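# Seat the blue-taped flask in a free shaker clamp

## Task

Put the glass flask with blue tape into an empty clamp on the shaker so its base sits fully down in the clamp and the clamp's spring ring encircles the flask's cone. The flask must not be squeezed hard, pressed hard on its rim, or have the foil over its mouth torn. At the end every other flask must still be seated. No clamp leg may be bent and no spring ring forced off. No flask may be struck hard or dropped more than a few centimetres. Any of these breaches means failure.

## Robot and tools

Robot: two arms, left_arm (base near y=+0.43 m) and right_arm (base near y=-0.49 m), each carrying a two-finger gripper whose fingers can fold. Grip with the outer quarter of the pads, near the fingertips. A grip closer to the palm can wrap round the part, hold a narrow one loosely, or squeeze a wide one harder than asked. A fingertip pushed into a surface folds easily, so contact can go unnoticed.

Frame: everything uses the scene frame. The origin is at table-top height, midway between the arms. +z is up, +x points out over the table, and +y is toward left_arm. Image left and right do not match these names. The gripper's fingers point along its own +z and open along its own y. end_effector_position is the point between the closed pads; fingertips reach about 33 mm past it, or about 9 mm past it when fully open.

Row layout, shared by every motion tool: 18 numbers, each in [-1, 1]. The first 9 are left_arm: dx, dy, dz, rx, ry, rz, then gripper position, force_limit, speed. The last 9 are the same for right_arm. Always send all 18, even if only one arm moves. dx, dy, dz are an offset along scene axes, and 1.0 equals 0.6 m. rx, ry, rz form one rotation vector, turning about the gripper's own position, and 1.0 equals 180 degrees. All offsets are measured from the arm's Hand target at the start of the call or action, not from the previous row. Sending the same offset again therefore moves the arm further. Six zeros ask the arm to return to its current Hand target. Orientation commands are limited to within 32 degrees of the measured orientation at each step.

Gripper numbers are absolute settings, not offsets. position: +1 is fully open (140 mm). The pads meet near -0.8. -1 closes until the fingers are blocked. force_limit runs from -1 (about 14 N) through 0 (about 40 N) to +1 (about 58 N) for a slow close. speed runs from -1 (about 30 mm/s) to +1 (about 250 mm/s). A faster close grips much harder. For this glass, use a slow close with a low force_limit. To keep a gripper as it is, repeat the three numbers last sent; 0 is itself a command. Both force_limit and speed begin at +1.

Tools:
- execute_actions(actions, cameras): actions is a list of actions. Each action is up to 15 rows, one per 1/30 s step, and the last row holds for any remaining steps. An empty list returns state and all camera images.
- move(target, speed, blend, stop_force, zero, blocking, cameras): target is one 18-number row or a list of up to 15 rows. Each row is offset from the Hand targets at the move's start. The paths are straight and end together, taking at least 0.5 s and at most 10 s. speed is in m/s, from 0.002 to 3.6, default 0.25; rotation is capped at twice that in rad/s. blend is in metres and rounds the corners of a list (0 means a stop). stop_force is in N, from 3 to 120, and ends an arm's path when it feels that much resistance. Do not rely on it to catch light touches, for turning grippers, or for moving off something the arm is pressing on. zero (default true) re-zeroes the force sensor before the move. blocking=false returns early and cannot be combined with stop_force. Paths do not avoid obstacles or the other arm. Avoid passing close to an arm's own base.
- wait(seconds 0 to 10); stop() brakes a running move; zoom_image(camera, region [x0,y0,x1,y1], at most 504x504 pixels) enlarges part of the latest image; zero_wrist_force(arm); finished_scene(scene) ends scene 1 or 2 and cannot be undone.
Cameras: cam_head_left, cam_head_right, cam_high, cam_low, cam_left_wrist, cam_right_wrist.

Reading results: Hand target is the last commanded pose and the reference for later offsets. The gripper may rest short of it; if so, send the missing distance as an offset. object_status codes: 0 moving, 1 blocked while opening, 2 blocked while closing (likely holding something), 3 reached the set position or pads met. A grip succeeds when it reads 2. position_measured is in counts: 3 open, 75 about 100 mm, 139 about 60 mm, 200 about 20 mm, 230 pads meeting. Wrist force and torque are in the gripper's own axes. Wrist depth gives a 7x7 grid of distances in mm. The move line reports how the move ended: done, off_target, moving, held or fault. limits=paced means the command was clipped; limits=held means steps were withheld.

Hazards: the arms are stiff, so commanding even slightly past a firm contact can trigger a fault. About 150 N of outside force, or joint torque over the limit (wrist joints 25.4 N m), stops that arm for 10 s. Clashes between the arms, or one gripper closing on the other's fingers, can end the scene. Motors heating toward 85 °C cause a 30 to 60 s stop. Approach slowly, keep pressure on the flask rim low, lower flasks gently rather than dropping them, and never leave anything off the table.

Each tool is called after "Emit:" as name(argument=value, ...) on one line, values as JSON.

## Session

Emit:
execute_actions(actions=[])

Scene clock: 0.00 s.
left_arm: end_effector_position=(+0.2862, +0.0640, +0.2464) position_measured=3 object_status=3 end_effector_quat_wxyz=(-0.420, +0.711, -0.069, +0.560) | right_arm: end_effector_position=(+0.5240, -0.2902, +0.3166) position_measured=3 object_status=3 end_effector_quat_wxyz=(-0.108, -0.300, +0.898, -0.302)
Joint positions: left_arm=[-1.883 -1.119 1.724 -0.632 -0.883 0.758] | right_arm=[0.423 -1.178 1.156 -1.234 -2.152 -0.131]
Joint velocities: within noise
Joint torques (N m): no reading
Motor temperatures (°C): left_arm=[35 29 31 38 40 38] | right_arm=[32 28 35 40 40 37]
Wrist force (N): no reading
Wrist torque (N m): no reading
Wrist force, peak (N): no reading
Wrist depth (mm): cam_left_wrist=[2992 4142 3264 2727 2659 2198 263 / - - 254 2992 2762 289 221 / 2834 - 4224 3077 334 248 183 / - 127 3590 2872 241 190 124 / - 119 3419 769 263 226 107 / - 335 2911 581 282 234 208 / - 287 610 436 358 284 -] | cam_right_wrist=[1717 1911 1755 527 - 420 235 / - 1991 1669 527 457 409 354 / - 1991 577 512 451 416 373 / - 132 572 521 448 412 122 / 110 1823 556 480 464 409 111 / 2008 1755 1959 457 438 395 322 / 2025 1539 1623 - 425 399 233]
Hand target: left_arm +0.2862, +0.0640, +0.2464; -0.420, +0.711, -0.069, +0.560 | right_arm +0.5240, -0.2902, +0.3166; -0.108, -0.300, +0.898, -0.302
Tool commands: left_gripper/position=+1.0 left_gripper/force_limit=+1.0 left_gripper/speed=+1.0 right_gripper/position=+1.0 right_gripper/force_limit=+1.0 right_gripper/speed=+1.0

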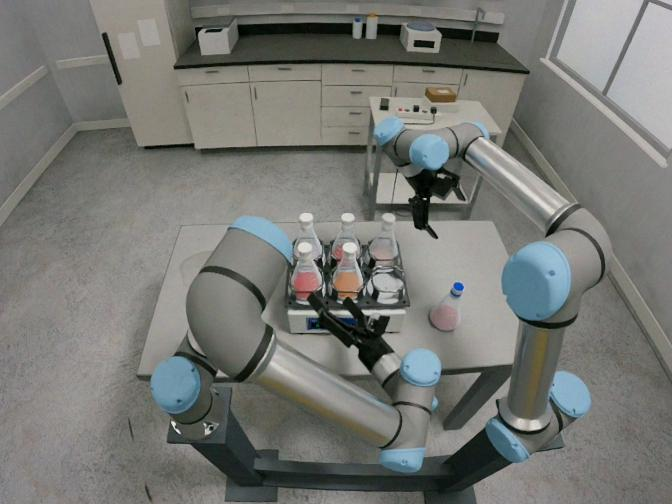

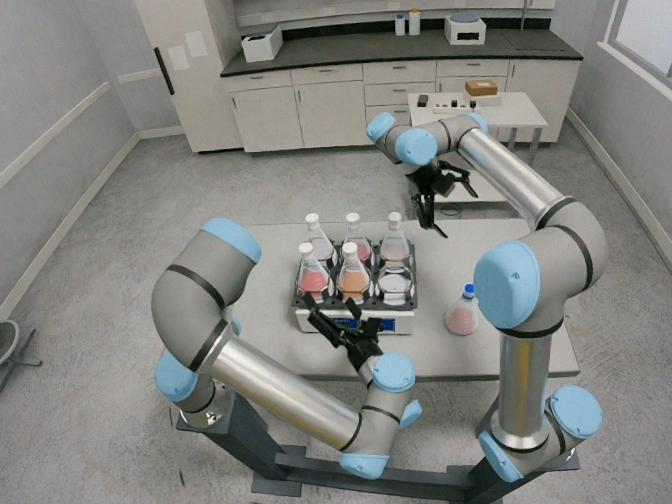

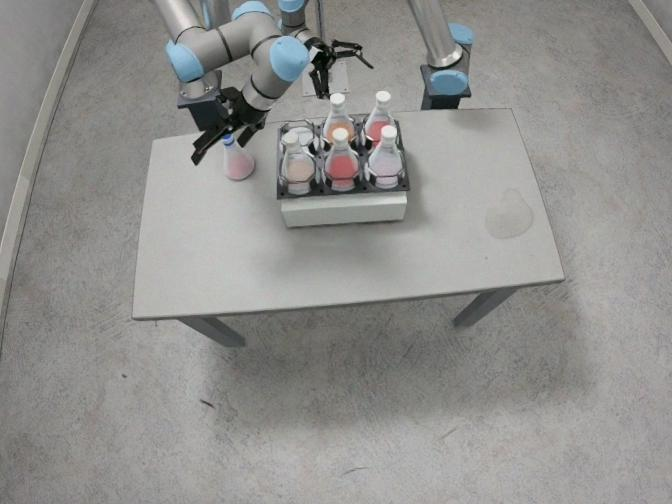

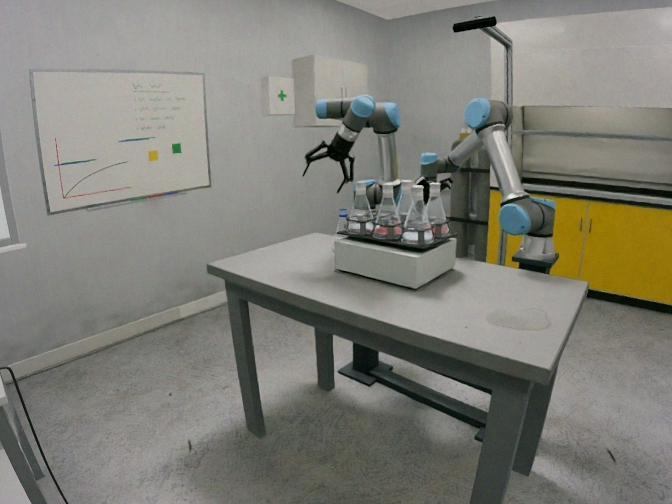

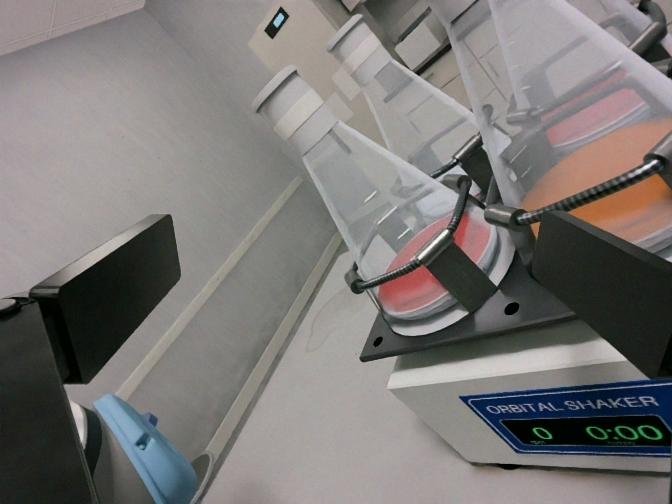

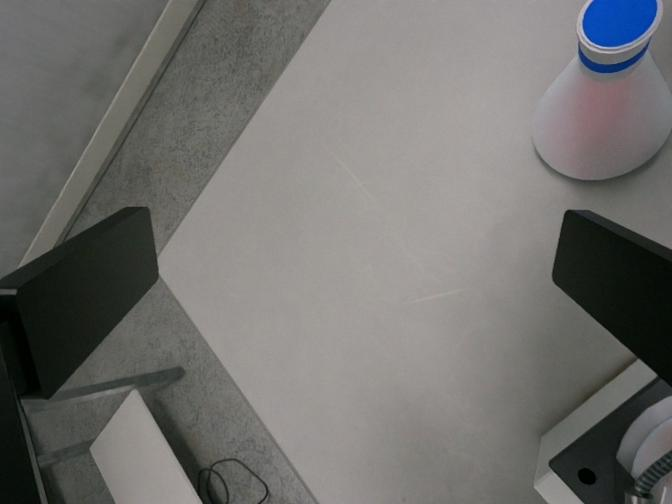

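Emit:
zoom_image(camera="cam_right_wrist", region=[480, 0, 672, 200])

Emit:
zoom_image(camera="cam_head_right", region=[280, 200, 500, 350])

Emit:
zoom_image(camera="cam_head_left", region=[270, 200, 490, 350])

Emit:
zoom_image(camera="cam_high", region=[200, 80, 430, 240])

Scaled by 2.520 from the camera's 672x504 image, which has a finer 960x720 frame.

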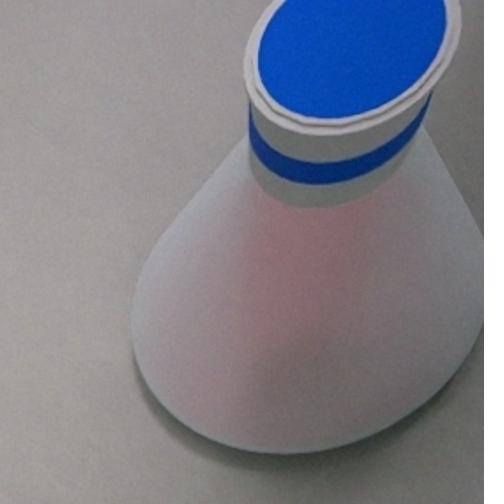

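Scaled by 2.291 from the camera's 672x504 image, which has a finer 960x720 frame.

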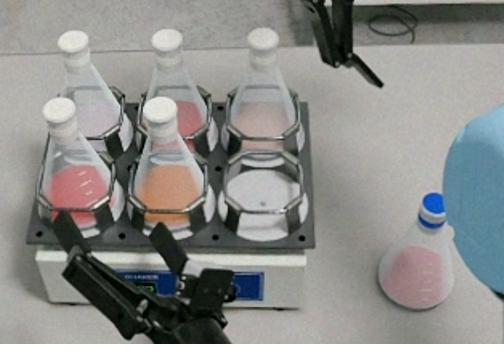

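Scaled by 2.291 from the camera's 672x504 image, which has a finer 960x720 frame.

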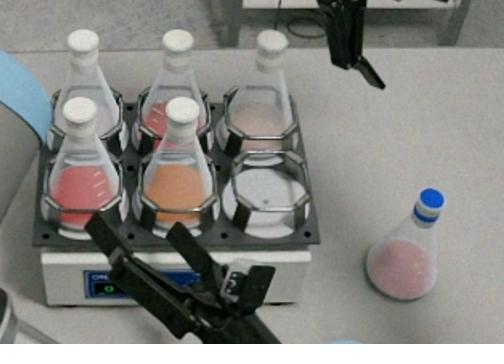

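Scaled by 2.191 from the camera's 672x504 image, which has a finer 960x720 frame.

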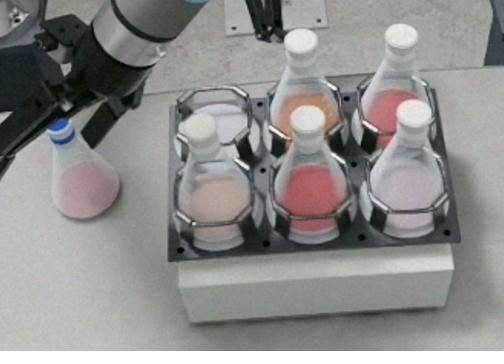

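Emit:
move(target=[-0.1,0.17,0.25,0,0,0,1,1,1,0,0,0,0,0,0,1,1,1])

Emit:
move(target=[0,0,0,0,0,0,1,1,1,-0.173,0.067,0.172,-0.4814,-0.2228,0.7828,0.2,0,0], speed=0.4, cameras=["all"])

Scene clock: 27.90 s.
left_arm: end_effector_position=(+0.2262, +0.1660, +0.3963) position_measured=3 object_status=3 end_effector_quat_wxyz=(-0.420, +0.711, -0.069, +0.560) | right_arm: end_effector_position=(+0.5240, -0.2902, +0.3166) position_measured=3 object_status=3 end_effector_quat_wxyz=(-0.108, -0.300, +0.898, -0.302)
Joint positions: left_arm=[-2.095 -1.481 1.777 -0.319 -1.095 0.752] | right_arm=[0.423 -1.178 1.156 -1.234 -2.152 -0.131]
Joint torques (N m): left_arm=[1.29 -28.96 -14.11 2.41 -0.19 -1.26] | right_arm=[-0.03 -45.42 -26.52 -2.06 -1.18 0.07]
Wrist force (N): left_arm=[0.0 0.0 0.1] | right_arm=[0.1 0.0 0.3]
Wrist torque (N m): left_arm=[0.01 0.01 0.04] | right_arm=[-0.01 -0.02 0.00]
Wrist force, peak (N): left_arm=[0.6 -2.9 0.4] | right_arm=[0.0 -0.6 0.2]
Wrist depth (mm): cam_left_wrist=[- - - 2798 2992 2292 2032 / - - 3989 3122 2762 2476 2176 / - 3034 5254 4396 3168 2798 397 / - 127 3168 4142 3077 149 124 / - 119 2091 3474 783 610 106 / 182 203 250 2564 645 522 444 / - 197 225 275 531 452 -] | cam_right_wrist=[- 1896 1755 509 466 422 236 / - 1959 1795 - 453 425 365 / 1809 1942 584 506 457 415 367 / - 132 552 519 455 - 117 / 109 1809 - - 435 406 111 / 2116 1809 567 514 435 396 320 / 1942 1539 1634 503 436 395 245]
Hand target: left_arm +0.2262, +0.1660, +0.3964; -0.420, +0.711, -0.069, +0.560 | right_arm +0.5240, -0.2902, +0.3166; -0.108, -0.300, +0.898, -0.302
Off the commanded pose: left_arm 0.000 m, 0 deg | right_arm 0.000 m, 0 deg.
move: done

Scene clock: 29.53 s.
left_arm: end_effector_position=(+0.2262, +0.1660, +0.3964) position_measured=3 object_status=3 end_effector_quat_wxyz=(-0.420, +0.711, -0.069, +0.560) | right_arm: end_effector_position=(+0.4921, -0.2791, +0.3477) position_measured=104 object_status=3 end_effector_quat_wxyz=(+0.024, -0.526, +0.660, -0.535)
Joint positions: left_arm=[-2.095 -1.481 1.777 -0.319 -1.095 0.752] | right_arm=[0.671 -1.46 1.841 -2.056 -2.698 -0.745]
Joint torques (N m): left_arm=[-6.82 -31.61 -13.3 4.12 -1.61 2.47] | right_arm=[-12.09 -20.27 -22.23 -1.86 -1.09 1.52]
Wrist force (N): left_arm=[-0.2 0.0 -0.2] | right_arm=[-0.4 0.0 -1.1]
Wrist torque (N m): left_arm=[0.00 0.03 0.04] | right_arm=[0.02 -0.01 -0.07]
Wrist force, peak (N): left_arm=[0.0 -0.4 0.0] | right_arm=[-1.2 4.0 -5.1]
Wrist depth (mm): cam_left_wrist=[2951 3779 3714 2872 2951 2198 1632 / - - 4224 3122 2872 2564 2198 / 2762 - - - 3419 2872 397 / - 127 3366 4142 3034 149 124 / - 119 - 3419 709 623 106 / 182 203 249 2727 635 522 444 / - 197 227 274 535 449 -] | cam_right_wrist=[2548 2443 - - 2135 1795 1454 / 2724 2279 - 2604 2135 514 453 / 2663 2301 2604 2495 603 511 426 / 2469 104 1991 1911 588 118 390 / - 75 2418 1809 536 110 88 / - - 2346 1809 495 - 62 / - - 2043 1730 468 - -]
Hand target: left_arm +0.2262, +0.1660, +0.3964; -0.420, +0.711, -0.069, +0.560 | right_arm +0.4921, -0.2791, +0.3475; +0.023, -0.526, +0.660, -0.535 (not the last commanded pose)
Off the commanded pose: left_arm 0.000 m, 0 deg | right_arm 0.106 m, 121 deg.
move: held (right_arm; a check stopped the path); limits=held
pose unreachable (right arm): on one or more control steps of this call, first in action 0 (counted from 0), this arm could not follow its commanded pose, so it was not sent that pose on those steps. It may still have moved: this result reports where it is.
cause: moving toward the commanded pose would bring two parts of the arm too close to each other (its gripper and another part of the arm, with joints 4 (wrist 1) to 6 (wrist 3) between them, 5 mm apart when it was first held).
camera_calibration:
cam_left_wrist: T_world_to_cam=[[0.359214, -0.630767, -0.687822, 0.304236], [-0.659123, 0.350299, -0.665468, 0.352619], [0.660699, 0.692404, -0.28992, -0.00306727], [0, 0, 0, 1]] pos_world=[0.12516, 0.0705035, 0.443027]
cam_right_wrist: T_world_to_cam=[[-0.679685, -0.13476, -0.721018, 0.556765], [0.189592, 0.917299, -0.350169, 0.284236], [0.708578, -0.374704, -0.597925, -0.101792], [0, 0, 0, 1]] pos_world=[0.396664, -0.223842, 0.440104]

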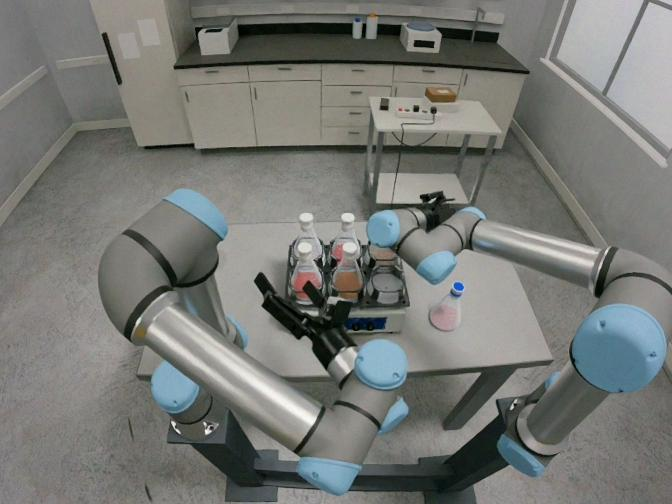

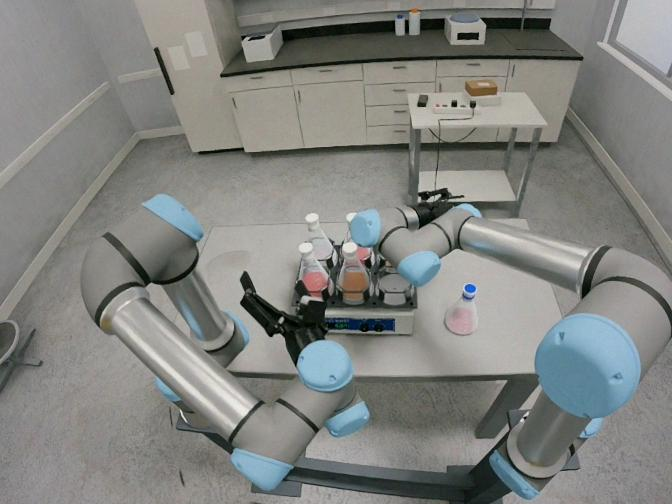

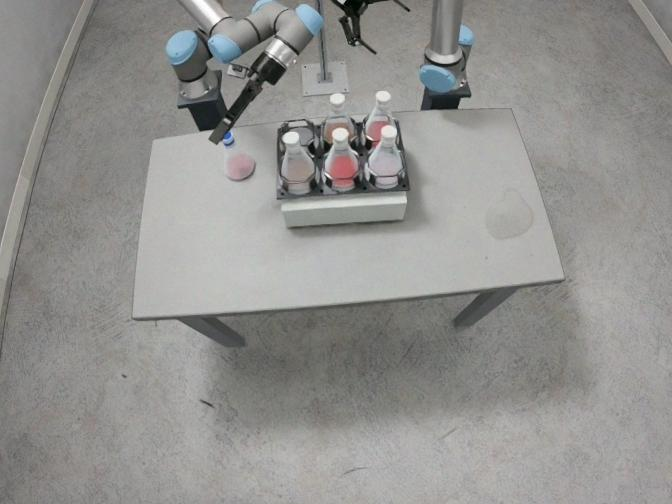

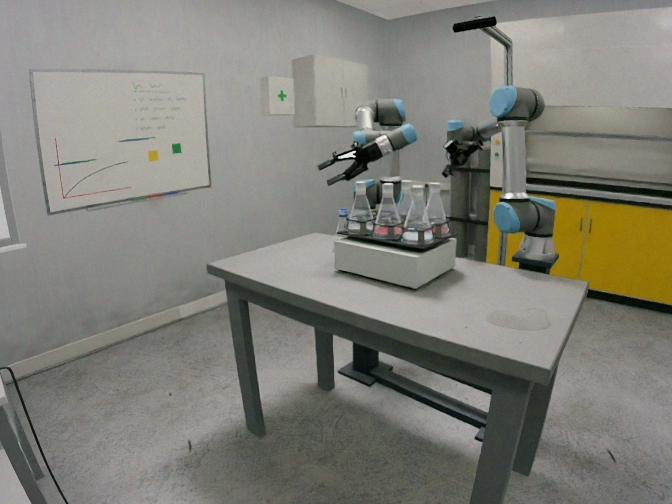

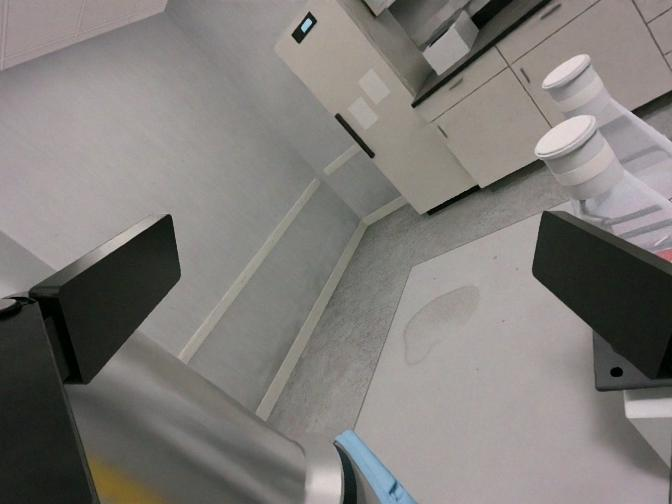

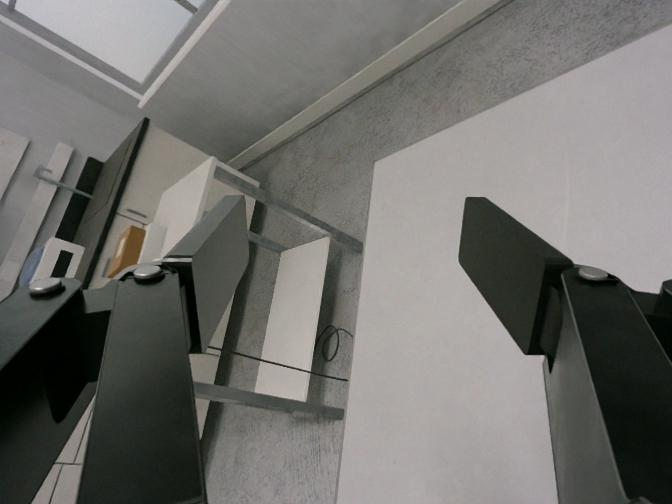

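Emit:
move(target=[0,0,0,0,0,0,1,1,1,-0.12,0.048,0.12,0.2715,0.2365,0,0.2,0,0], speed=0.4)

Emit:
move(target=[0,0,0,0,0,0,1,1,1,0,0,0,0,0,0.85,0.2,0,0], speed=0.5, cameras=["cam_right_wrist","cam_head_left"])

Scene clock: 45.00 s.
left_arm: end_effector_position=(+0.2262, +0.1660, +0.3964) position_measured=3 object_status=3 end_effector_quat_wxyz=(-0.420, +0.711, -0.069, +0.560) | right_arm: end_effector_position=(+0.4203, -0.2504, +0.4195) position_measured=104 object_status=3 end_effector_quat_wxyz=(+0.000, -0.623, +0.782, +0.001)
Joint positions: left_arm=[-2.095 -1.481 1.777 -0.319 -1.095 0.752] | right_arm=[0.232 -1.574 1.284 -1.28 -1.57 -1.118]
Joint torques (N m): left_arm=[-6.23 -31.52 -14.71 4.12 -1.26 2.3] | right_arm=[5.37 -37.4 -20.64 -1.93 1.28 0.74]
Wrist force (N): left_arm=[-0.1 0.0 0.0] | right_arm=[1.2 -0.5 1.8]
Wrist torque (N m): left_arm=[0.00 0.02 0.04] | right_arm=[-0.09 -0.19 0.05]
Wrist force, peak (N): left_arm=[-0.3 0.1 0.3] | right_arm=[1.9 -1.4 1.5]
Wrist depth (mm): cam_left_wrist=[3034 3419 - 3034 2872 2341 1995 / - - - 2992 2693 2476 2292 / - - 3366 4142 3419 2727 388 / - 127 - 5009 3590 149 118 / - 118 - 3366 716 574 107 / 182 203 248 2627 637 515 443 / - 196 226 275 529 454 -] | cam_right_wrist=[490 488 491 489 475 1254 1302 / 511 - - 519 516 533 1354 / - 564 - - 534 1362 1454 / 1529 104 153 427 377 128 1463 / - 75 430 440 454 110 88 / - - 288 474 476 - 62 / - - 718 482 466 - -]
Hand target: left_arm +0.2262, +0.1660, +0.3964; -0.420, +0.711, -0.069, +0.560 | right_arm +0.4201, -0.2503, +0.4195; +0.000, -0.623, +0.782, +0.001
Off the commanded pose: left_arm 0.000 m, 0 deg | right_arm 0.000 m, 0 deg.
move: done

Scene clock: 48.27 s.
left_arm: end_effector_position=(+0.2262, +0.1660, +0.3964) position_measured=3 object_status=3 end_effector_quat_wxyz=(-0.420, +0.711, -0.069, +0.560) | right_arm: end_effector_position=(+0.4201, -0.2503, +0.4195) position_measured=104 object_status=3 end_effector_quat_wxyz=(+0.001, +0.906, +0.423, +0.000)
Joint positions: left_arm=[-2.095 -1.481 1.777 -0.319 -1.095 0.752] | right_arm=[0.233 -1.575 1.284 -1.281 -1.572 -3.787]
Joint torques (N m): left_arm=[-6.05 -30.99 -14.71 3.92 -1.55 2.01] | right_arm=[-12 -35.79 -19.6 -3.07 -0.24 -1.26]
Wrist force (N): left_arm=[0.2 0.0 -0.2] | right_arm=[1.3 -0.6 1.8]
Wrist torque (N m): left_arm=[-0.01 -0.04 0.04] | right_arm=[-0.11 -0.21 0.04]
Wrist force, peak (N): left_arm=[0.0 -0.3 0.3] | right_arm=[1.2 -0.9 2.0]
Wrist depth (mm): cam_left_wrist=[- - 3917 2951 2834 2267 2052 / - 3917 - 3590 2834 2448 2267 / - - 4488 - 3474 2872 397 / - 127 3989 4142 3034 149 124 / - 119 - 3531 - 595 106 / 182 203 252 2505 643 506 441 / - 196 225 274 525 456 -] | cam_right_wrist=[487 361 - 501 494 490 495 / 1317 516 524 - - 522 524 / 1411 562 551 535 540 551 570 / 1490 104 133 587 - 128 592 / - 75 806 627 635 110 88 / - - 642 1730 689 - 62 / - - 605 1837 1896 - -]
Hand target: left_arm +0.2262, +0.1660, +0.3964; -0.420, +0.711, -0.069, +0.560 | right_arm +0.4201, -0.2503, +0.4195; +0.001, +0.906, +0.424, +0.000
Off the commanded pose: left_arm 0.000 m, 0 deg | right_arm 0.000 m, 0 deg.
move: done
camera_calibration:
cam_right_wrist: T_world_to_cam=[[0.777203, -0.629228, 0.00522525, -0.477022], [-0.587545, -0.722695, 0.364009, -0.0869516], [-0.225268, -0.285979, -0.931381, 0.557455], [0, 0, 0, 1]] pos_world=[0.445232, -0.203574, 0.553347]
Images, in order (width x height): cam_head_left 672x504, cam_right_wrist 672x504.

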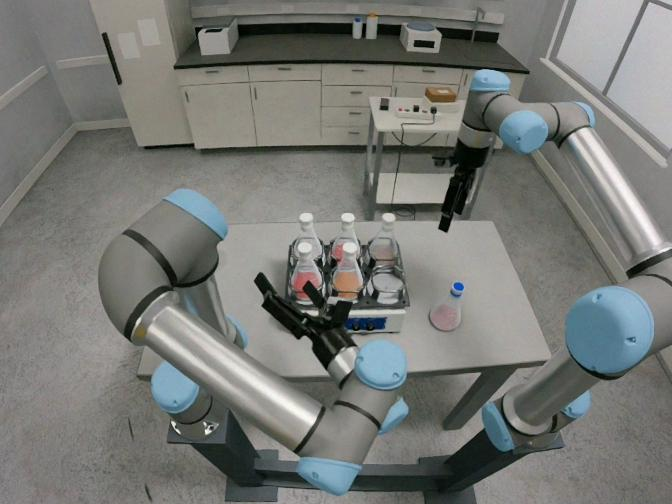

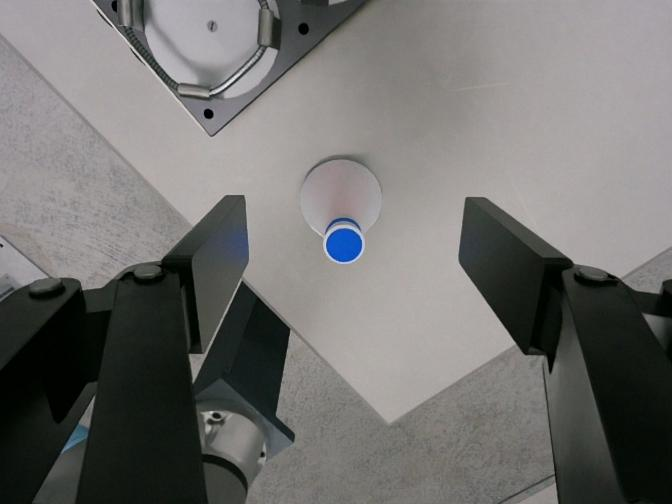

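Emit:
move(target=[0,0,0,0,0,0,1,1,1,-0.1018,-0.1345,-0.1825,0.2738,-0.191,0.0494,0.2,0,0], speed=0.35, cameras=["cam_right_wrist","cam_head_left","cam_low","cam_high"])

Emit:
zoom_image(camera="cam_right_wrist", region=[180, 200, 540, 470])

Scene clock: 66.20 s.
left_arm: end_effector_position=(+0.2262, +0.1660, +0.3964) position_measured=3 object_status=3 end_effector_quat_wxyz=(-0.420, +0.711, -0.069, +0.560) | right_arm: end_effector_position=(+0.3591, -0.3311, +0.3100) position_measured=104 object_status=3 end_effector_quat_wxyz=(-0.250, +0.751, +0.432, +0.433) end_effector_velocity=(+0.000, +0.000, +0.000) end_effector_angular_velocity=(+0.000, -0.001, +0.002)
Joint positions: left_arm=[-2.095 -1.481 1.777 -0.319 -1.095 0.752] | right_arm=[-0.88 -2.256 2.269 -1.037 -0.626 -5.355]
Joint velocities: left_arm=[within noise] | right_arm=[0 0 -0.001 0.003 0 -0.005]
Joint torques (N m): left_arm=[-5.7 -31.6 -14.5 4.04 -1.3 2.38] | right_arm=[1.84 -5.69 -35.14 -0.13 2.35 -1.61]
Wrist force (N): left_arm=[-0.2 0.1 0.0] | right_arm=[0.2 -2.4 1.1]
Wrist torque (N m): left_arm=[0.02 0.05 0.04] | right_arm=[-0.29 -0.21 0.00]
Wrist force, peak (N): left_arm=[-0.2 -0.2 0.4] | right_arm=[2.8 -0.7 1.2]
Wrist depth (mm): cam_left_wrist=[3590 - - 2872 2911 2341 2112 / 3077 - - 4787 2872 2564 2244 / 2659 - - 4787 3366 2693 399 / - 127 4683 4224 3531 149 124 / - 118 - 3264 778 614 106 / 182 203 250 2693 643 519 443 / - 197 226 270 533 453 -] | cam_right_wrist=[- 562 502 512 2756 2604 2257 / 720 457 451 439 760 2279 2346 / 671 571 341 402 452 605 1881 / 846 109 153 444 498 127 574 / - 75 422 458 470 110 88 / - - - 253 425 - 62 / - - 385 368 384 - -]
Hand target: left_arm +0.2262, +0.1660, +0.3964; -0.420, +0.711, -0.069, +0.560 | right_arm +0.3591, -0.3310, +0.3100; -0.250, +0.750, +0.432, +0.433
Off the commanded pose: left_arm 0.000 m, 0 deg | right_arm 0.000 m, 0 deg.
move: done
camera_calibration:
cam_right_wrist: T_world_to_cam=[[0.867205, -0.497727, 0.0149052, -0.471697], [-0.380576, -0.681797, -0.624752, 0.10441], [0.321118, 0.536115, -0.780681, 0.447823], [0, 0, 0, 1]] pos_world=[0.30499, -0.403675, 0.421868]
Images, in order (width x height): cam_head_left 672x504, cam_high 672x504, cam_low 672x504, cam_right_wrist 672x504.

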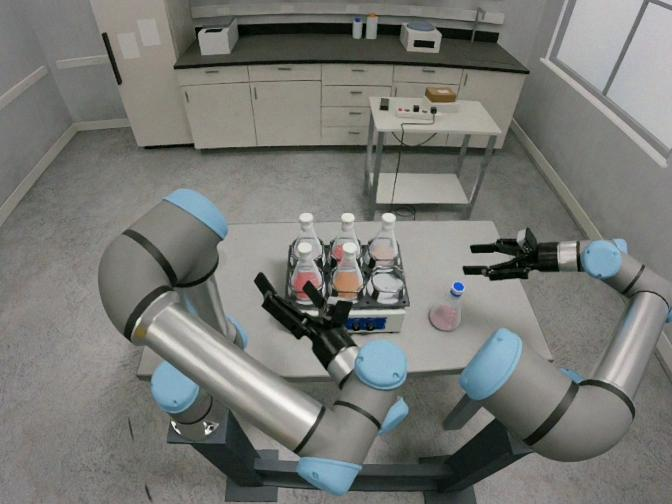

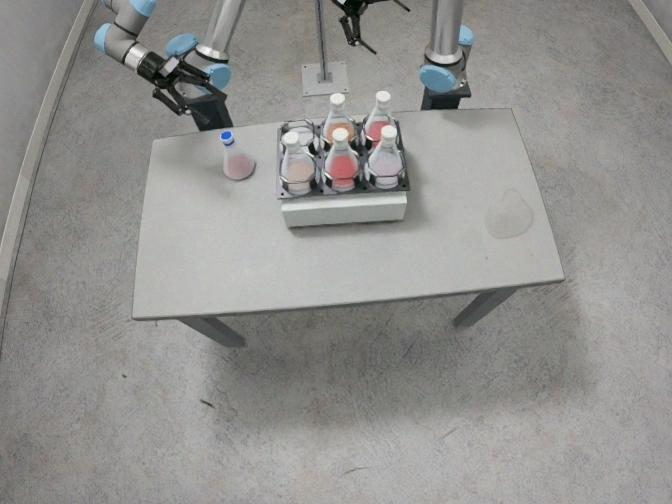

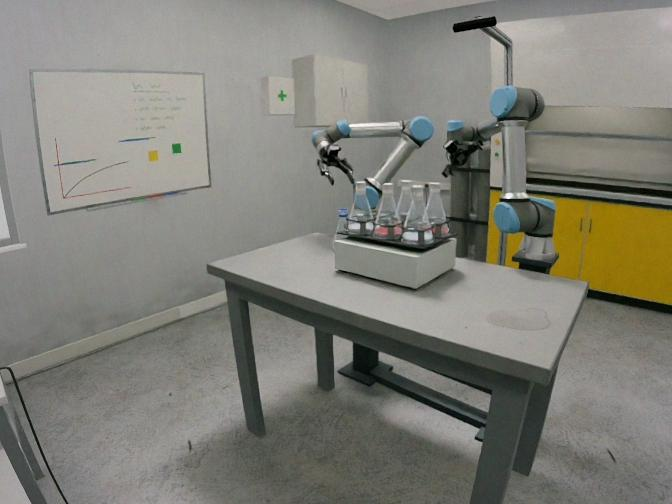

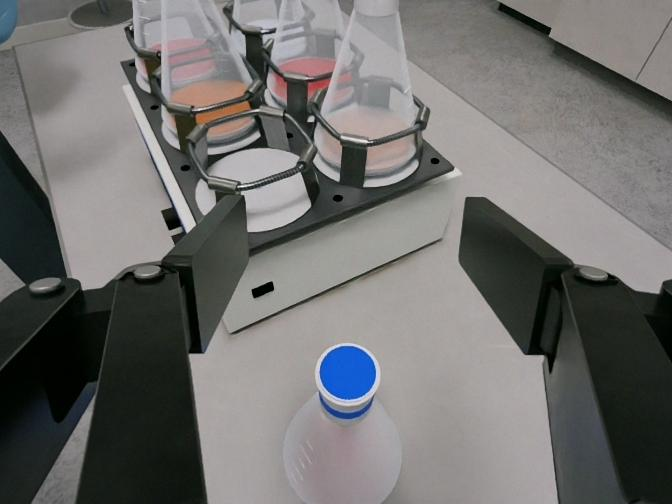

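Scaled by 1.400 from the camera's 672x504 image, which has a finer 960x720 frame.

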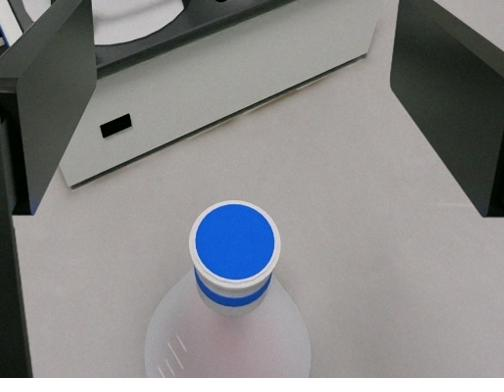

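Emit:
move(target=[0,0,0,0,0,0,1,1,1,0.0017,-0.0083,-0.229,0,0,0,0.2,-1,-1], speed=0.12, stop_force=6, cameras=["cam_right_wrist","cam_head_left","cam_high","cam_low"])

Emit:
zoom_image(camera="cam_low", region=[290, 150, 390, 250])

Emit:
zoom_image(camera="cam_head_left", region=[380, 220, 560, 350])

Scene clock: 77.40 s.
left_arm: end_effector_position=(+0.2262, +0.1660, +0.3964) position_measured=3 object_status=3 end_effector_quat_wxyz=(-0.420, +0.711, -0.069, +0.560) | right_arm: end_effector_position=(+0.3601, -0.3360, +0.1727) position_measured=104 object_status=3 end_effector_quat_wxyz=(-0.250, +0.750, +0.432, +0.433)
Joint positions: left_arm=[-2.095 -1.481 1.777 -0.319 -1.095 0.752] | right_arm=[-0.891 -2.129 2.585 -1.467 -0.632 -5.372]
Joint torques (N m): left_arm=[-5.64 -31.59 -14.05 4 -1.31 2.35] | right_arm=[-7.11 -9.84 -20.74 -2.96 0.15 -1.51]
Wrist force (N): left_arm=[0.0 -0.1 0.2] | right_arm=[0.5 -3.0 1.0]
Wrist torque (N m): left_arm=[-0.02 0.00 0.03] | right_arm=[-0.43 -0.29 0.01]
Wrist force, peak (N): left_arm=[0.0 -0.1 0.4] | right_arm=[-0.6 -3.1 1.8]
Wrist depth (mm): cam_left_wrist=[- - - 2693 2951 2244 1873 / - - - 2659 2872 2505 2133 / 2448 - - - 3366 2595 391 / - 127 - 3714 2951 149 124 / - 127 4308 3474 - - 107 / 183 203 2911 2693 643 504 - / - 197 225 275 547 455 -] | cam_right_wrist=[568 263 311 297 330 2469 2194 / 529 301 290 320 371 493 542 / 416 402 315 153 408 434 417 / 367 109 153 148 154 128 366 / - 75 311 331 321 110 88 / - - 284 - 280 - 62 / - - 257 253 259 - -]
Hand target: left_arm +0.2262, +0.1660, +0.3964; -0.420, +0.711, -0.069, +0.560 | right_arm +0.3601, -0.3360, +0.1726; -0.250, +0.750, +0.432, +0.433
Off the commanded pose: left_arm 0.000 m, 0 deg | right_arm 0.000 m, 0 deg.
move: done
camera_calibration:
cam_right_wrist: T_world_to_cam=[[0.867278, -0.497597, 0.0150738, -0.472972], [-0.380349, -0.681851, -0.624831, 0.0155393], [0.321192, 0.536169, -0.780614, 0.342843], [0, 0, 0, 1]] pos_world=[0.30599, -0.408576, 0.284467]
Images, in order (width x height): cam_head_left 672x504, cam_high 672x504, cam_low 672x504, cam_right_wrist 672x504.

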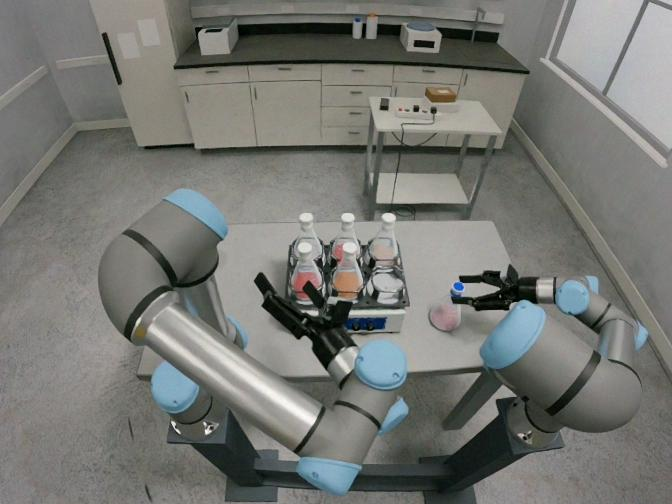

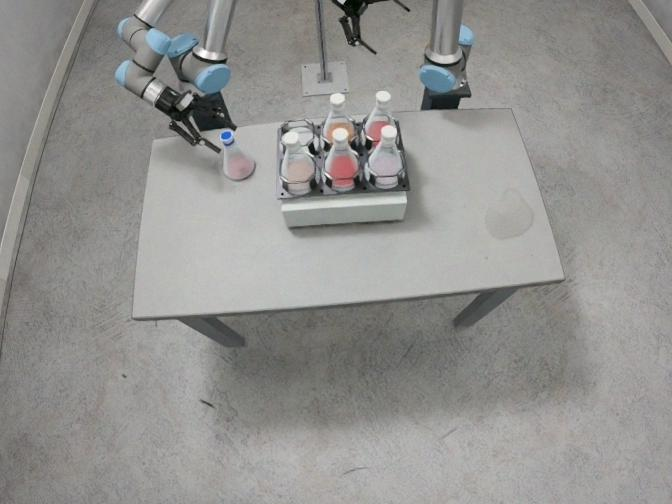

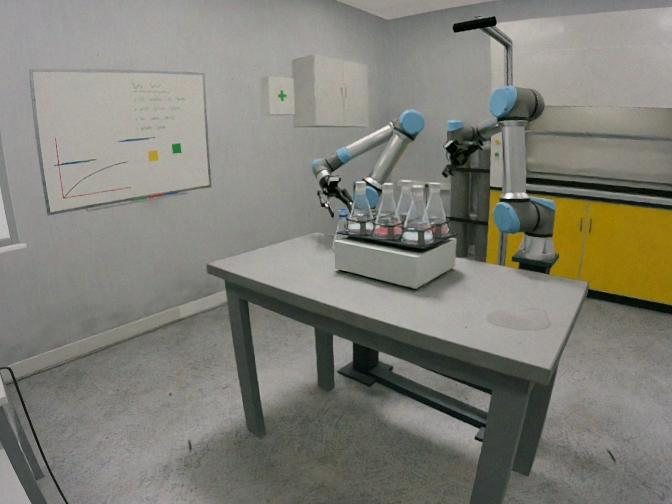

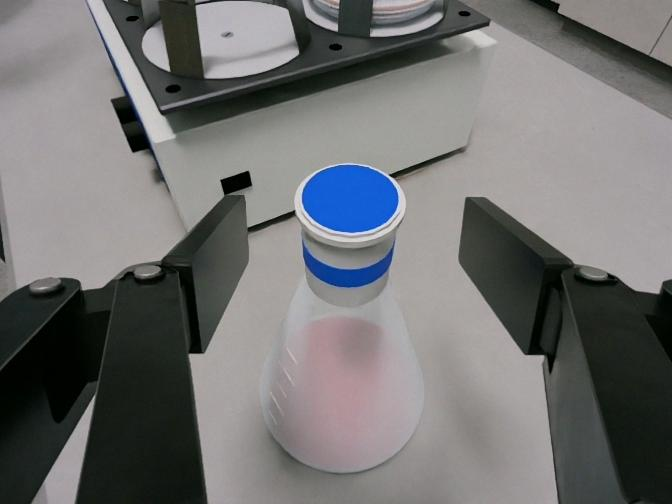

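Scaled by 5.040 from the camera's 672x504 image, which has a finer 960x720 frame.

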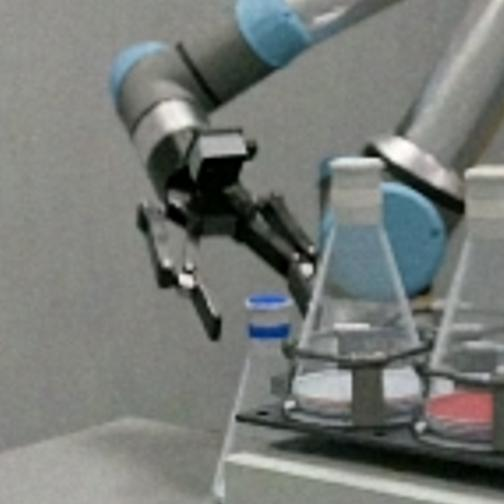

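Scaled by 2.800 from the camera's 672x504 image, which has a finer 960x720 frame.

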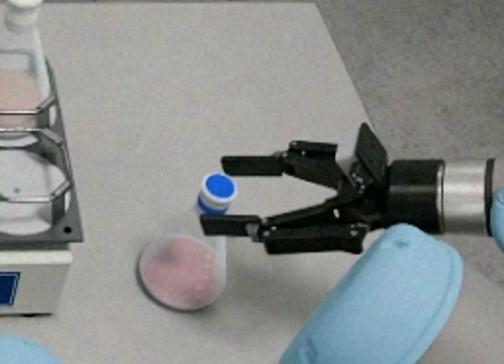

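Emit:
execute_actions(actions=[[[0,0,0,0,0,0,1,1,1,0,0,0,0,0,0,-1,-1,-1]],[[0,0,0,0,0,0,1,1,1,0,0,0,0,0,0,-1,-1,-1]],[[0,0,0,0,0,0,1,1,1,0,0,0,0,0,0,-1,-1,-1]],[[0,0,0,0,0,0,1,1,1,0,0,0,0,0,0,-1,-1,-1]],[[0,0,0,0,0,0,1,1,1,0,0,0,0,0,0,-1,-1,-1]],[[0,0,0,0,0,0,1,1,1,0,0,0,0,0,0,-1,-1,-1]],[[0,0,0,0,0,0,1,1,1,0,0,0,0,0,0,-1,-1,-1]]], cameras=["cam_right_wrist","cam_head_left","cam_low"])

Emit:
zoom_image(camera="cam_head_left", region=[380, 220, 560, 350])

Scene clock: 85.37 s.
left_arm: end_effector_position=(+0.2262, +0.1660, +0.3964) position_measured=3 object_status=3 end_effector_quat_wxyz=(-0.420, +0.711, -0.069, +0.560) | right_arm: end_effector_position=(+0.3601, -0.3360, +0.1726) position_measured=173 object_status=2 end_effector_quat_wxyz=(-0.250, +0.750, +0.432, +0.433)
Joint positions: left_arm=[-2.095 -1.481 1.777 -0.319 -1.095 0.752] | right_arm=[-0.891 -2.129 2.585 -1.467 -0.632 -5.372]
Joint torques (N m): left_arm=[-5.26 -31.4 -14.42 4.26 -1.45 2.33] | right_arm=[-9.1 -8.9 -16.62 -2.94 1.99 -1.31]
Wrist force (N): left_arm=[0.0 0.1 -0.1] | right_arm=[1.7 -3.4 0.2]
Wrist torque (N m): left_arm=[0.02 -0.01 0.04] | right_arm=[-0.33 -0.27 0.01]
Wrist force, peak (N): left_arm=[-0.2 0.1 -0.3] | right_arm=[1.9 -3.8 0.1]
Wrist depth (mm): cam_left_wrist=[2627 - - 2834 2834 2221 2052 / - - - 2872 2798 2505 2198 / - - 3779 4308 3215 2727 387 / - 127 3989 3651 3714 149 124 / - 119 5385 2992 - 558 106 / 182 204 237 2872 693 514 443 / - 196 225 275 531 455 -] | cam_right_wrist=[- 273 - 301 335 2469 2174 / - 291 292 322 369 492 497 / 416 402 321 153 409 419 422 / 382 361 101 147 127 367 363 / - 81 76 295 118 81 79 / - 74 - 267 - - 68 / - - - 252 - - -]
Hand target: left_arm +0.2262, +0.1660, +0.3964; -0.420, +0.711, -0.069, +0.560 | right_arm +0.3601, -0.3360, +0.1726; -0.250, +0.750, +0.432, +0.433
Off the commanded pose: left_arm 0.000 m, 0 deg | right_arm 0.000 m, 0 deg.
Step readings (end_effector_position of left_arm | right_arm):
0: (+0.2262, +0.1660, +0.3964) | (+0.3601, -0.3360, +0.1726)
1: (+0.2262, +0.1660, +0.3964) | (+0.3601, -0.3360, +0.1726)
2: (+0.2262, +0.1660, +0.3964) | (+0.3601, -0.3360, +0.1726)
4: (+0.2262, +0.1660, +0.3964) | (+0.3601, -0.3360, +0.1726)
8: (+0.2262, +0.1660, +0.3964) | (+0.3601, -0.3360, +0.1726)
15: (+0.2262, +0.1660, +0.3964) | (+0.3601, -0.3360, +0.1726)
16: (+0.2262, +0.1660, +0.3964) | (+0.3601, -0.3360, +0.1726)
17: (+0.2262, +0.1660, +0.3964) | (+0.3601, -0.3360, +0.1726)
19: (+0.2262, +0.1660, +0.3964) | (+0.3601, -0.3360, +0.1726)
23: (+0.2262, +0.1660, +0.3964) | (+0.3601, -0.3360, +0.1726)
30: (+0.2262, +0.1660, +0.3964) | (+0.3601, -0.3360, +0.1726)
31: (+0.2262, +0.1660, +0.3964) | (+0.3601, -0.3360, +0.1726)
32: (+0.2262, +0.1660, +0.3964) | (+0.3601, -0.3360, +0.1726)
34: (+0.2262, +0.1660, +0.3964) | (+0.3601, -0.3360, +0.1726)
38: (+0.2262, +0.1660, +0.3964) | (+0.3601, -0.3360, +0.1726)
45: (+0.2262, +0.1660, +0.3964) | (+0.3601, -0.3360, +0.1726)
46: (+0.2262, +0.1660, +0.3964) | (+0.3601, -0.3360, +0.1726)
47: (+0.2262, +0.1660, +0.3964) | (+0.3601, -0.3360, +0.1726)
49: (+0.2262, +0.1660, +0.3964) | (+0.3601, -0.3360, +0.1726)
53: (+0.2262, +0.1660, +0.3964) | (+0.3601, -0.3360, +0.1726)
60: (+0.2262, +0.1660, +0.3964) | (+0.3601, -0.3360, +0.1726)
61: (+0.2262, +0.1660, +0.3964) | (+0.3601, -0.3360, +0.1726)
62: (+0.2262, +0.1660, +0.3964) | (+0.3601, -0.3360, +0.1726)
64: (+0.2262, +0.1660, +0.3964) | (+0.3601, -0.3360, +0.1726)
68: (+0.2262, +0.1660, +0.3964) | (+0.3601, -0.3360, +0.1726)
75: (+0.2262, +0.1660, +0.3964) | (+0.3601, -0.3360, +0.1726)
76: (+0.2262, +0.1660, +0.3964) | (+0.3601, -0.3360, +0.1726)
77: (+0.2262, +0.1660, +0.3964) | (+0.3601, -0.3360, +0.1726)
79: (+0.2262, +0.1660, +0.3964) | (+0.3601, -0.3360, +0.1726)
83: (+0.2262, +0.1660, +0.3964) | (+0.3601, -0.3360, +0.1726)
90: (+0.2262, +0.1660, +0.3964) | (+0.3601, -0.3360, +0.1726)
91: (+0.2262, +0.1660, +0.3964) | (+0.3601, -0.3360, +0.1726)
92: (+0.2262, +0.1660, +0.3964) | (+0.3601, -0.3360, +0.1726)
94: (+0.2262, +0.1660, +0.3964) | (+0.3601, -0.3360, +0.1726)
98: (+0.2262, +0.1660, +0.3964) | (+0.3601, -0.3360, +0.1726)
105: (+0.2262, +0.1660, +0.3964) | (+0.3601, -0.3360, +0.1726)
camera_calibration:
cam_right_wrist: T_world_to_cam=[[0.867259, -0.497631, 0.0150422, -0.472971], [-0.380393, -0.681826, -0.624832, 0.0155631], [0.321192, 0.536169, -0.780615, 0.342843], [0, 0, 0, 1]] pos_world=[0.30599, -0.408576, 0.284467]
Images, in order (width x height): cam_head_left 672x504, cam_low 672x504, cam_right_wrist 672x504.

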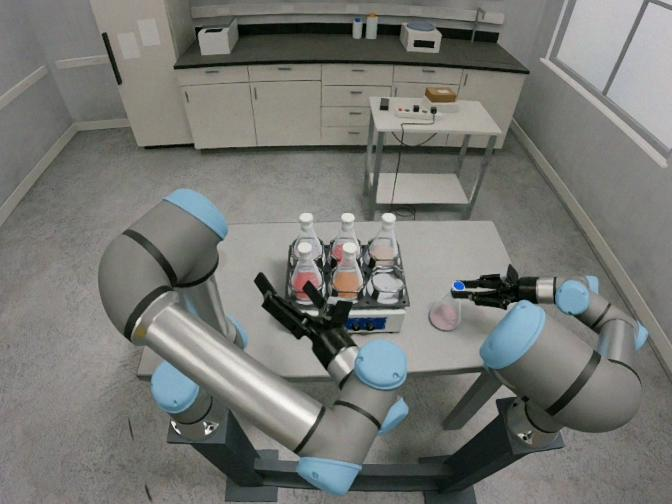

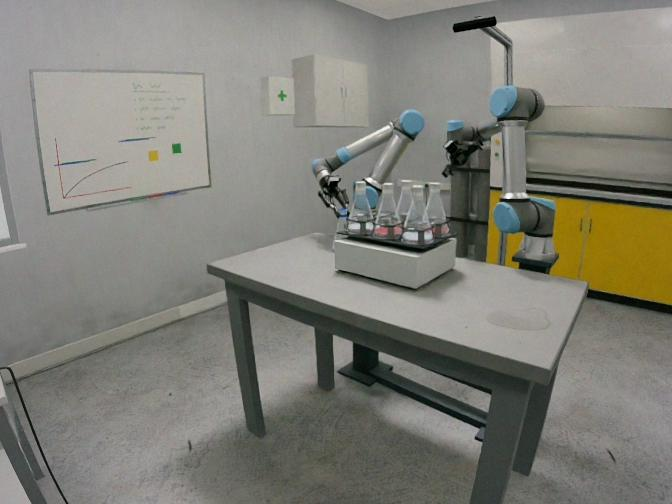

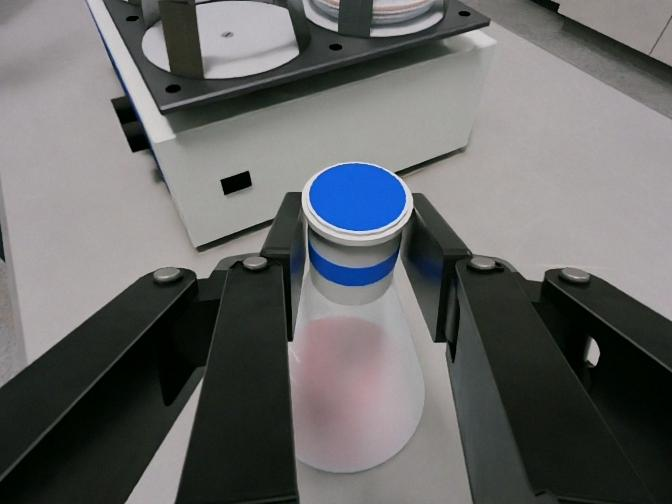

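Scaled by 2.800 from the camera's 672x504 image, which has a finer 960x720 frame.

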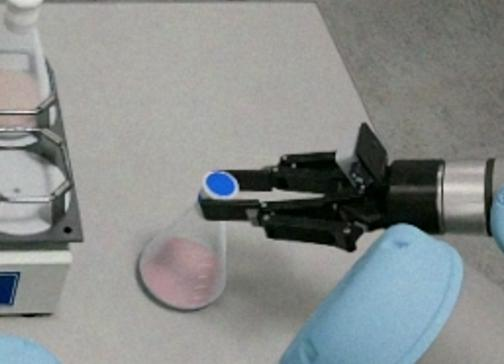

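Emit:
move(target=[0,0,0,0,0,0,1,1,1,0,0,0.025,0,0,0,-1,-1,-1], speed=0.05, cameras=["cam_right_wrist","cam_head_left"])

Emit:
zoom_image(camera="cam_right_wrist", region=[230, 130, 490, 350])

Emit:
zoom_image(camera="cam_head_left", region=[410, 250, 500, 350])

Scene clock: 91.77 s.
left_arm: end_effector_position=(+0.2262, +0.1660, +0.3964) position_measured=3 object_status=3 end_effector_quat_wxyz=(-0.420, +0.711, -0.069, +0.560) | right_arm: end_effector_position=(+0.3601, -0.3360, +0.1878) position_measured=173 object_status=2 end_effector_quat_wxyz=(-0.250, +0.750, +0.432, +0.433) end_effector_velocity=(+0.000, +0.000, -0.001) end_effector_angular_velocity=(-0.002, +0.000, +0.000)
Joint positions: left_arm=[-2.095 -1.481 1.777 -0.319 -1.095 0.752] | right_arm=[-0.891 -2.156 2.552 -1.407 -0.632 -5.372]
Joint velocities: left_arm=[within noise] | right_arm=[-0.001 0.001 0.003 -0.005 -0.002 0]
Joint torques (N m): left_arm=[-6.56 -32.21 -14.72 4.06 -1.2 2.42] | right_arm=[-9.17 13.34 -17.73 -3.1 0.71 -1.6]
Wrist force (N): left_arm=[0.0 -0.1 0.0] | right_arm=[-1.9 -2.8 2.2]
Wrist torque (N m): left_arm=[-0.01 0.01 0.03] | right_arm=[-0.41 -0.32 0.01]
Wrist force, peak (N): left_arm=[0.0 -0.4 0.2] | right_arm=[-2.5 -2.8 2.6]
Wrist depth (mm): cam_left_wrist=[- 3847 - 2727 2834 2221 2091 / - 3122 3989 2992 2798 2505 2176 / - - 4224 5129 3264 2627 397 / - 127 - 3847 3215 149 124 / - 215 - 3590 686 626 106 / 182 203 252 2693 639 520 445 / - 197 226 275 543 454 -] | cam_right_wrist=[639 264 318 307 332 2495 2194 / 498 328 295 328 370 524 544 / 419 409 319 153 414 432 439 / 379 379 101 147 128 385 385 / - 80 76 288 - 81 79 / - 74 - 270 - - 68 / - - - 261 - - -]
Hand target: left_arm +0.2262, +0.1660, +0.3964; -0.420, +0.711, -0.069, +0.560 | right_arm +0.3601, -0.3360, +0.1876; -0.250, +0.750, +0.432, +0.433
Off the commanded pose: left_arm 0.000 m, 0 deg | right_arm 0.000 m, 0 deg.
move: done
camera_calibration:
cam_right_wrist: T_world_to_cam=[[0.867302, -0.497546, 0.0153589, -0.473271], [-0.380188, -0.682014, -0.624751, 0.0248342], [0.321317, 0.536009, -0.780673, 0.354544], [0, 0, 0, 1]] pos_world=[0.30599, -0.408575, 0.299567]
Images, in order (width x height): cam_head_left 672x504, cam_right_wrist 672x504.

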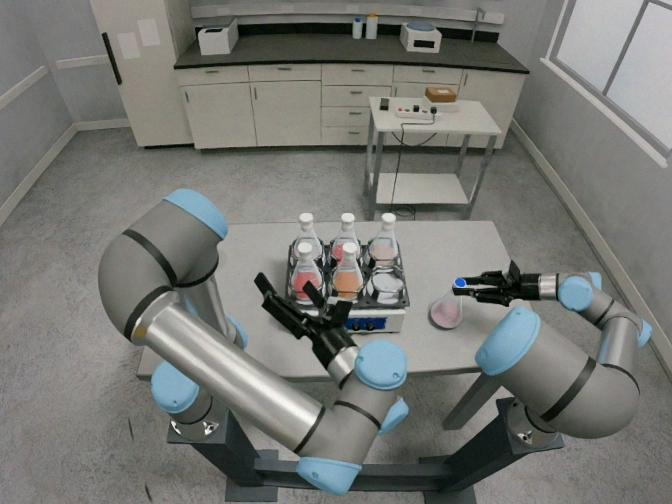

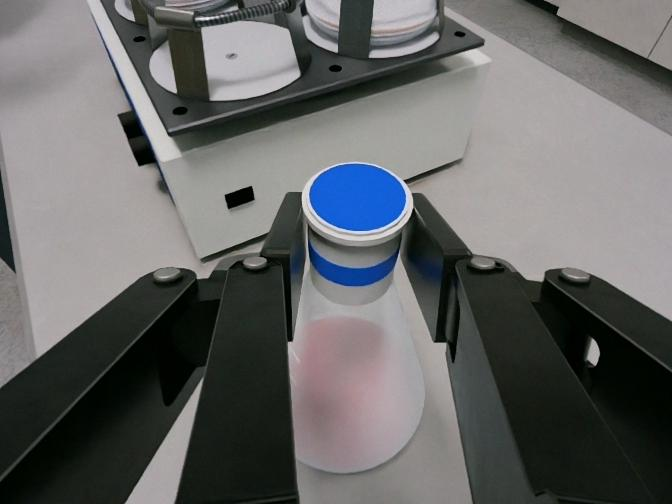

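Scaled by 1.938 from the camera's 672x504 image, which has a finer 960x720 frame.

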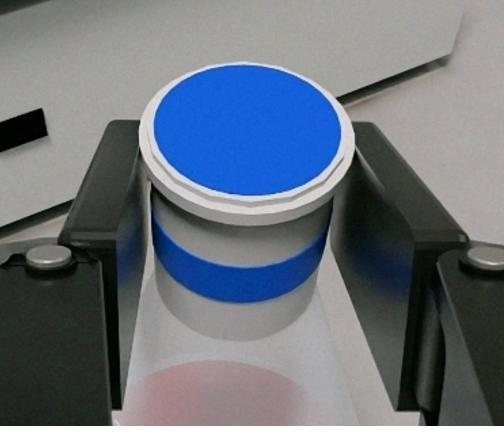

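Scaled by 5.040 from the camera's 672x504 image, which has a finer 960x720 frame.

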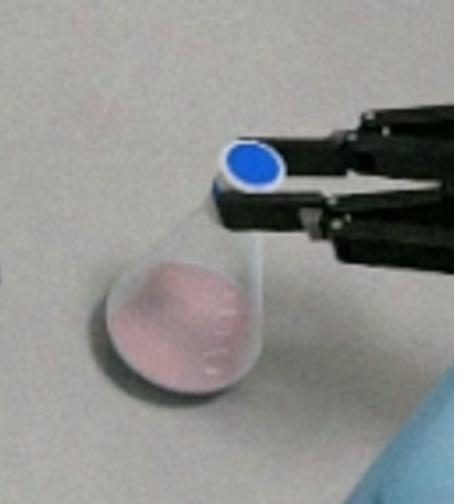

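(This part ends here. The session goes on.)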